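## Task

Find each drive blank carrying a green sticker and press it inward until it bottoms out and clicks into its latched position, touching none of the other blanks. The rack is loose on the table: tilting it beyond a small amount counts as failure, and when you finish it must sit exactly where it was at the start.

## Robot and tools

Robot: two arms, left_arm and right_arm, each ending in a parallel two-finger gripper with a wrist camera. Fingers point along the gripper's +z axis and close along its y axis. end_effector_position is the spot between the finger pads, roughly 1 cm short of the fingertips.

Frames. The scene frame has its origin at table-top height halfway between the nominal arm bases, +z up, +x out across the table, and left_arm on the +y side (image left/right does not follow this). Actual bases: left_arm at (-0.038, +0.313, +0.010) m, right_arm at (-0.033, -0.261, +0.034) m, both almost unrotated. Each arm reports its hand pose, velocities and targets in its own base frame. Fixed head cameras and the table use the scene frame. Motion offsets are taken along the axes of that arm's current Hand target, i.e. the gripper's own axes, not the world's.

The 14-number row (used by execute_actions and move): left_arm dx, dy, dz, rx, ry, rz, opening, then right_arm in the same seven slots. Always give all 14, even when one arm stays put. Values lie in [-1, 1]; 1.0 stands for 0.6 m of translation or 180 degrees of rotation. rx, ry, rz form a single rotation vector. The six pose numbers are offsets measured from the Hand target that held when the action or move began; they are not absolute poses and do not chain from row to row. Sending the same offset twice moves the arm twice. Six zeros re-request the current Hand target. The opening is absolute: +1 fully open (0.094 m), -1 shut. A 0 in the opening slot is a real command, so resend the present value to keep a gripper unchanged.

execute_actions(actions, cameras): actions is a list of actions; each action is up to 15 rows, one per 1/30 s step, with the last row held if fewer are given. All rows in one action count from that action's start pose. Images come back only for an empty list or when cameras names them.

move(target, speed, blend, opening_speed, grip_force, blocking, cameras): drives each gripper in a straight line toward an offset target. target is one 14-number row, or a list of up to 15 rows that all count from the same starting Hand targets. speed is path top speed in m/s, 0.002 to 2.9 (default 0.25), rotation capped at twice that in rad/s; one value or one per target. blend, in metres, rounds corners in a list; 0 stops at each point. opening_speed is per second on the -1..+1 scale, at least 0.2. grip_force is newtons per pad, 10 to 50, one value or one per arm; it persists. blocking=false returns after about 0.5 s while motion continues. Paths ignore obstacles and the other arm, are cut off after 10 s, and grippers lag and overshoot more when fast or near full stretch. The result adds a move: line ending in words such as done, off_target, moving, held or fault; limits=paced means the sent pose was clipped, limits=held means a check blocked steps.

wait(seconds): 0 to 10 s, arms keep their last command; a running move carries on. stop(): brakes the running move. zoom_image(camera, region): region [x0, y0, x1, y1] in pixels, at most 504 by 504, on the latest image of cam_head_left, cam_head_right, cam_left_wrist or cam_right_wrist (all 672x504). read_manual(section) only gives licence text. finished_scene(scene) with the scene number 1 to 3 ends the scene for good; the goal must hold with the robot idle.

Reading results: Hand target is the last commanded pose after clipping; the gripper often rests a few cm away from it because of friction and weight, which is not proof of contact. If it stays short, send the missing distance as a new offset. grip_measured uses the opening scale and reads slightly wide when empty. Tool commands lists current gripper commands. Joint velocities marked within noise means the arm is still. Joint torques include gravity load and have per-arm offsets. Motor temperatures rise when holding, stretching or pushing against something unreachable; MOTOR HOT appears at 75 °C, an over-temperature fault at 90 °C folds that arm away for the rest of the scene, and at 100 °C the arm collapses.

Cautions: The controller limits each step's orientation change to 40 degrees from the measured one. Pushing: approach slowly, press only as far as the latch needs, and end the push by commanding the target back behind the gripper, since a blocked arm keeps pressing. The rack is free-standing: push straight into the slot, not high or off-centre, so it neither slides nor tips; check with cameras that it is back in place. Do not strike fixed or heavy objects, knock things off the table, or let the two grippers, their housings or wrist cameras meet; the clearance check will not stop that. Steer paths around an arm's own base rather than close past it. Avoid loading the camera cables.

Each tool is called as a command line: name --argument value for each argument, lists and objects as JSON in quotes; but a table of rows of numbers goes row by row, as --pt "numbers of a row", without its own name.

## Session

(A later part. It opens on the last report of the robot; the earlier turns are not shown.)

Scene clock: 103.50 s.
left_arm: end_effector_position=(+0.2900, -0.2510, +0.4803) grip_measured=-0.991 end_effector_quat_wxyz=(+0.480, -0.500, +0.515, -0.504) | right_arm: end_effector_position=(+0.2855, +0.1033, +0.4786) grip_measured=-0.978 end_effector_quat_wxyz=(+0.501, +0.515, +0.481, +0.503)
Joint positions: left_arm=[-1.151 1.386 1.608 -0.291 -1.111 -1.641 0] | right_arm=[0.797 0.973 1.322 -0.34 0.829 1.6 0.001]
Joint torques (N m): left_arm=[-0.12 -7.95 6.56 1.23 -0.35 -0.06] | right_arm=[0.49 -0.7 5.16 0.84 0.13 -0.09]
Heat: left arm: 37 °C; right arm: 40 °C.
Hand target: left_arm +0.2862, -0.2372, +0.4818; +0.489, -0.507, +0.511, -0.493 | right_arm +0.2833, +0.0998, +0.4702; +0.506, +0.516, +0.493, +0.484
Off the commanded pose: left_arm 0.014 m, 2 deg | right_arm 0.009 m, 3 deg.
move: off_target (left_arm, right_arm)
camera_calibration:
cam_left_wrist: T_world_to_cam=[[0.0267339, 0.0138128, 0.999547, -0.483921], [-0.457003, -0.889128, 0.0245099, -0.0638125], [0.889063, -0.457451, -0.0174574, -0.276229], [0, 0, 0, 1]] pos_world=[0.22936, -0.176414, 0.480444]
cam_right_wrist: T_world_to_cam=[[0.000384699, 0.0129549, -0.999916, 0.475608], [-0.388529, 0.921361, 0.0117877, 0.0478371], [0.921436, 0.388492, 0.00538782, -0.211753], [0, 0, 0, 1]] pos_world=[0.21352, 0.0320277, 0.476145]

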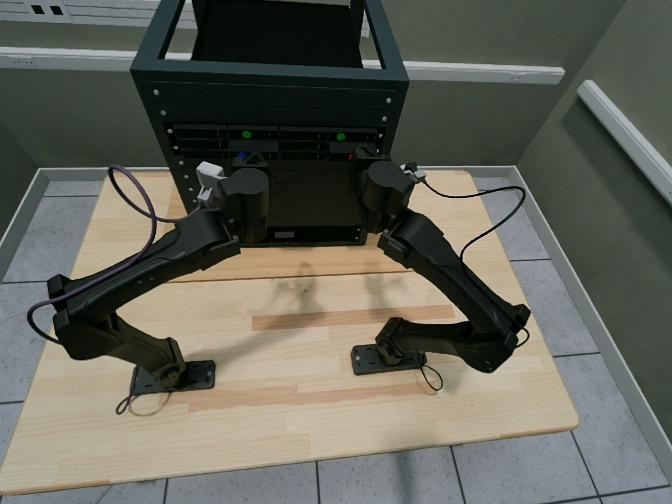

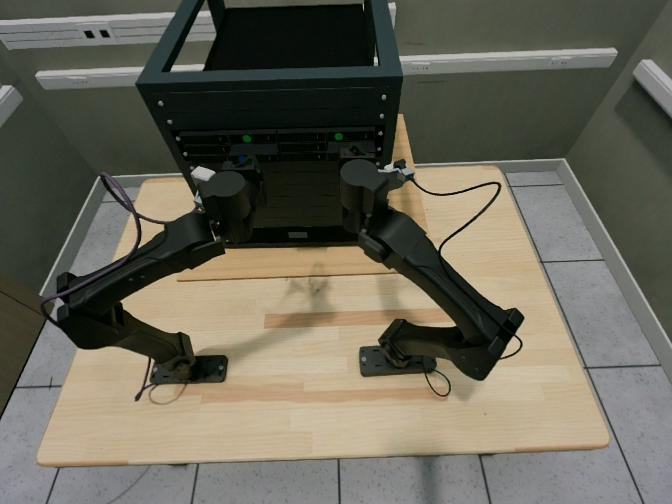

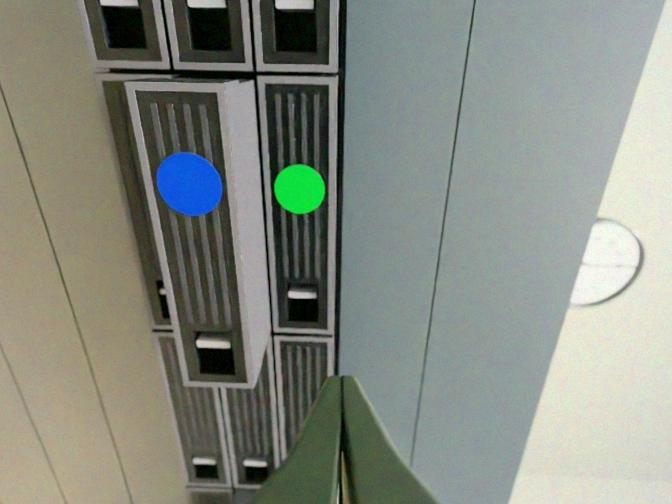

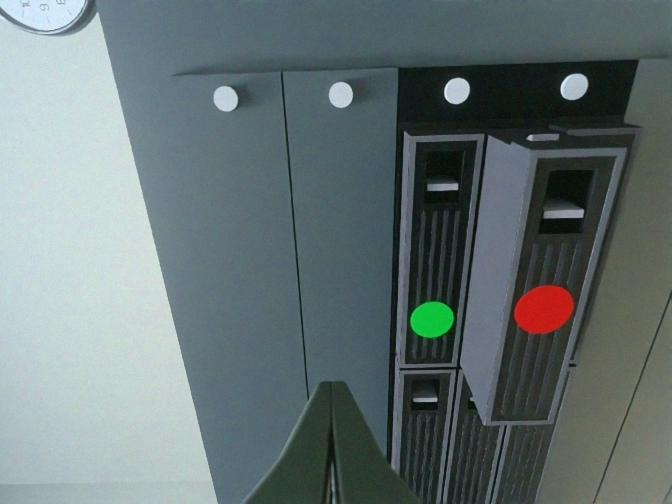

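execute_actions --actions '[]' --cameras '["all"]'

zoom_image --camera "cam_left_wrist" --region '[200, 60, 452, 340]'

zoom_image --camera "cam_right_wrist" --region '[300, 120, 552, 440]'

Scene clock: 110.17 s.
left_arm: end_effector_position=(+0.2900, -0.2510, +0.4803) grip_measured=-0.991 end_effector_quat_wxyz=(+0.480, -0.500, +0.515, -0.504) | right_arm: end_effector_position=(+0.2855, +0.1033, +0.4786) grip_measured=-0.978 end_effector_quat_wxyz=(+0.501, +0.515, +0.481, +0.503)
Joint positions: left_arm=[-1.151 1.386 1.608 -0.291 -1.111 -1.641 0] | right_arm=[0.797 0.973 1.322 -0.34 0.829 1.6 0.001]
Joint velocities: within noise
Joint torques (N m): left_arm=[-0.36 -7.87 6.34 1.23 -0.32 -0.04] | right_arm=[0.58 -0.7 5.14 0.86 0.11 -0.1]
Motor temperatures (°C): left_arm=[30 32 34 36 33 30 33] | right_arm=[30 33 39 38 30 31 35]
Heat: left arm: 36 °C; right arm: 39 °C.
Hand target: left_arm +0.2862, -0.2372, +0.4818; +0.489, -0.507, +0.511, -0.493 | right_arm +0.2834, +0.0998, +0.4702; +0.506, +0.516, +0.493, +0.484
Tool commands: left_gripper/opening=-1.0 right_gripper/opening=-1.0
Off the commanded pose: left_arm 0.014 m, 2 deg | right_arm 0.009 m, 3 deg.
camera_calibration:
cam_left_wrist: T_world_to_cam=[[0.0267339, 0.0138128, 0.999547, -0.483921], [-0.457003, -0.889128, 0.0245099, -0.0638125], [0.889063, -0.457451, -0.0174574, -0.276229], [0, 0, 0, 1]] pos_world=[0.22936, -0.176414, 0.480444]
cam_right_wrist: T_world_to_cam=[[0.000384699, 0.0129549, -0.999916, 0.475608], [-0.388529, 0.921361, 0.0117877, 0.0478371], [0.921436, 0.388492, 0.00538782, -0.211753], [0, 0, 0, 1]] pos_world=[0.21352, 0.0320277, 0.476145]

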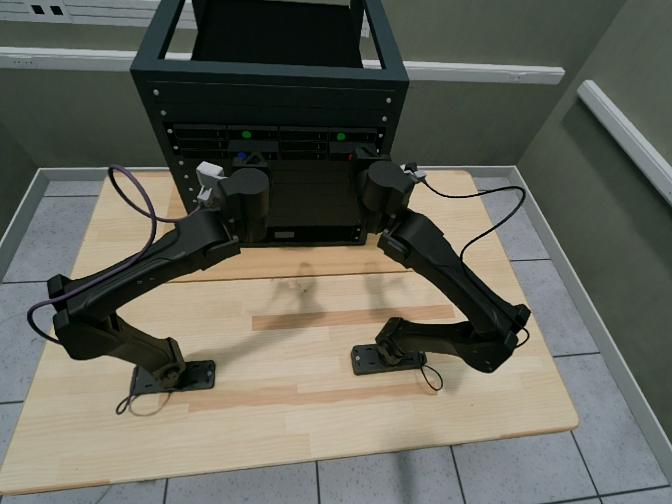

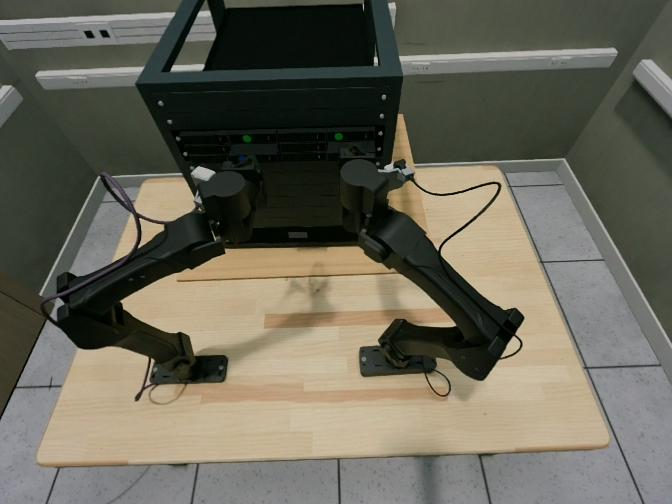

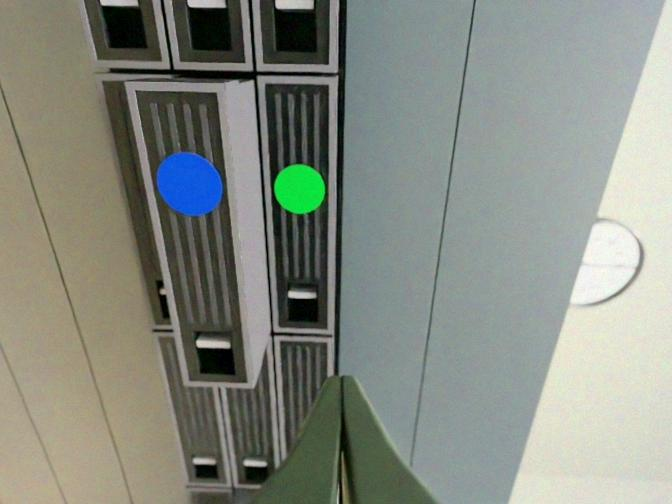

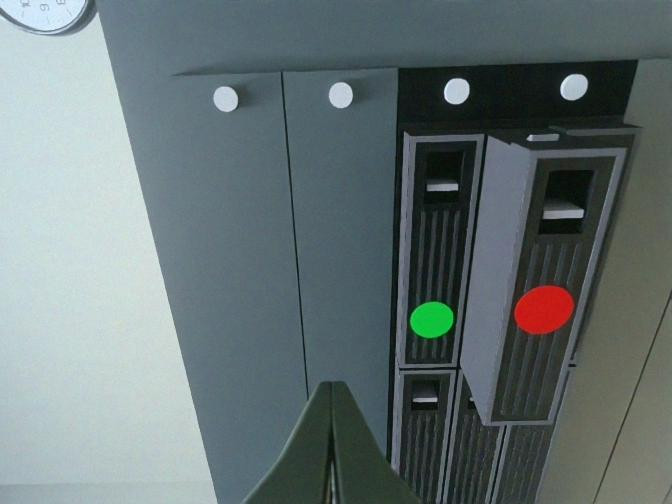

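Scaled by 1.800.

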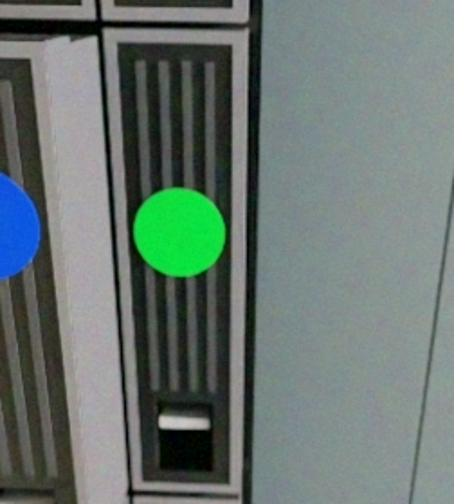

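Scaled by 1.575.

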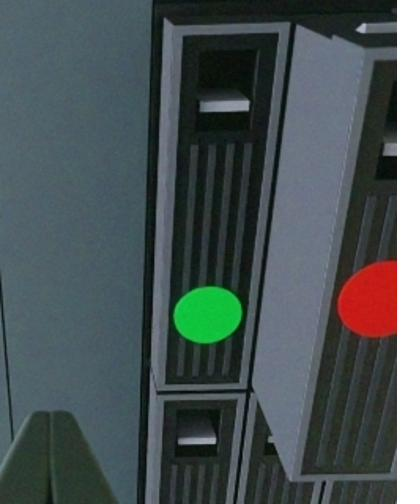

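zoom_image --camera "cam_right_wrist" --region '[380, 330, 480, 405]'

zoom_image --camera "cam_left_wrist" --region '[240, 40, 350, 120]'

zoom_image --camera "cam_left_wrist" --region '[250, 280, 350, 355]'

Scaled by 5.040.

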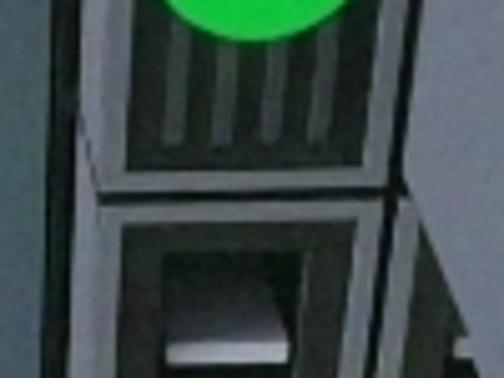

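Scaled by 4.582.

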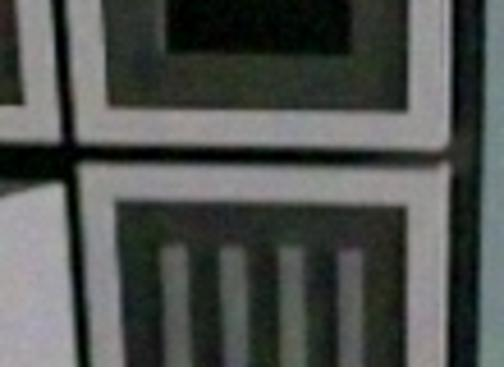

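Scaled by 5.040.

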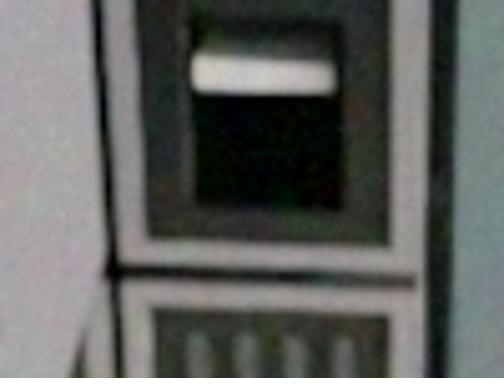

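zoom_image --camera "cam_left_wrist" --region '[262, 315, 302, 345]'

zoom_image --camera "cam_left_wrist" --region '[310, 315, 350, 345]'

zoom_image --camera "cam_right_wrist" --region '[385, 350, 425, 380]'

zoom_image --camera "cam_head_right" --region '[170, 115, 400, 180]'

Scaled by 12.600.

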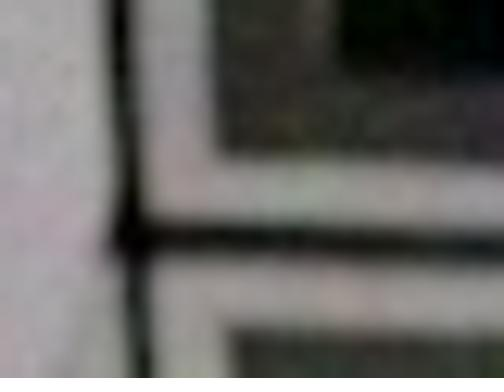

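Scaled by 12.600.

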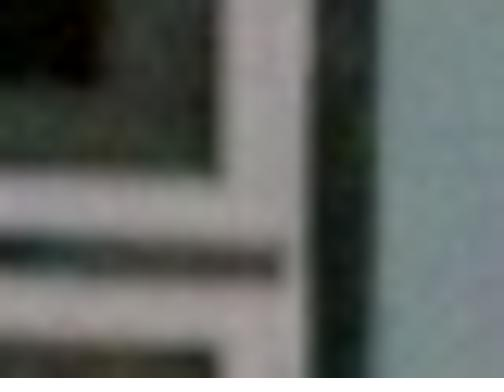

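Scaled by 12.600.

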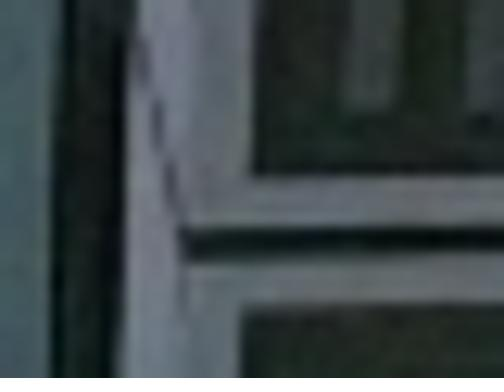

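Scaled by 2.191.

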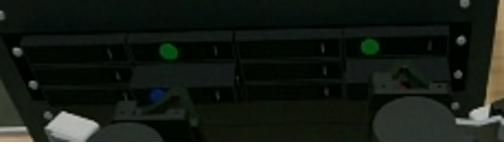

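finished_scene --scene 3

The scene is finished: the task was done.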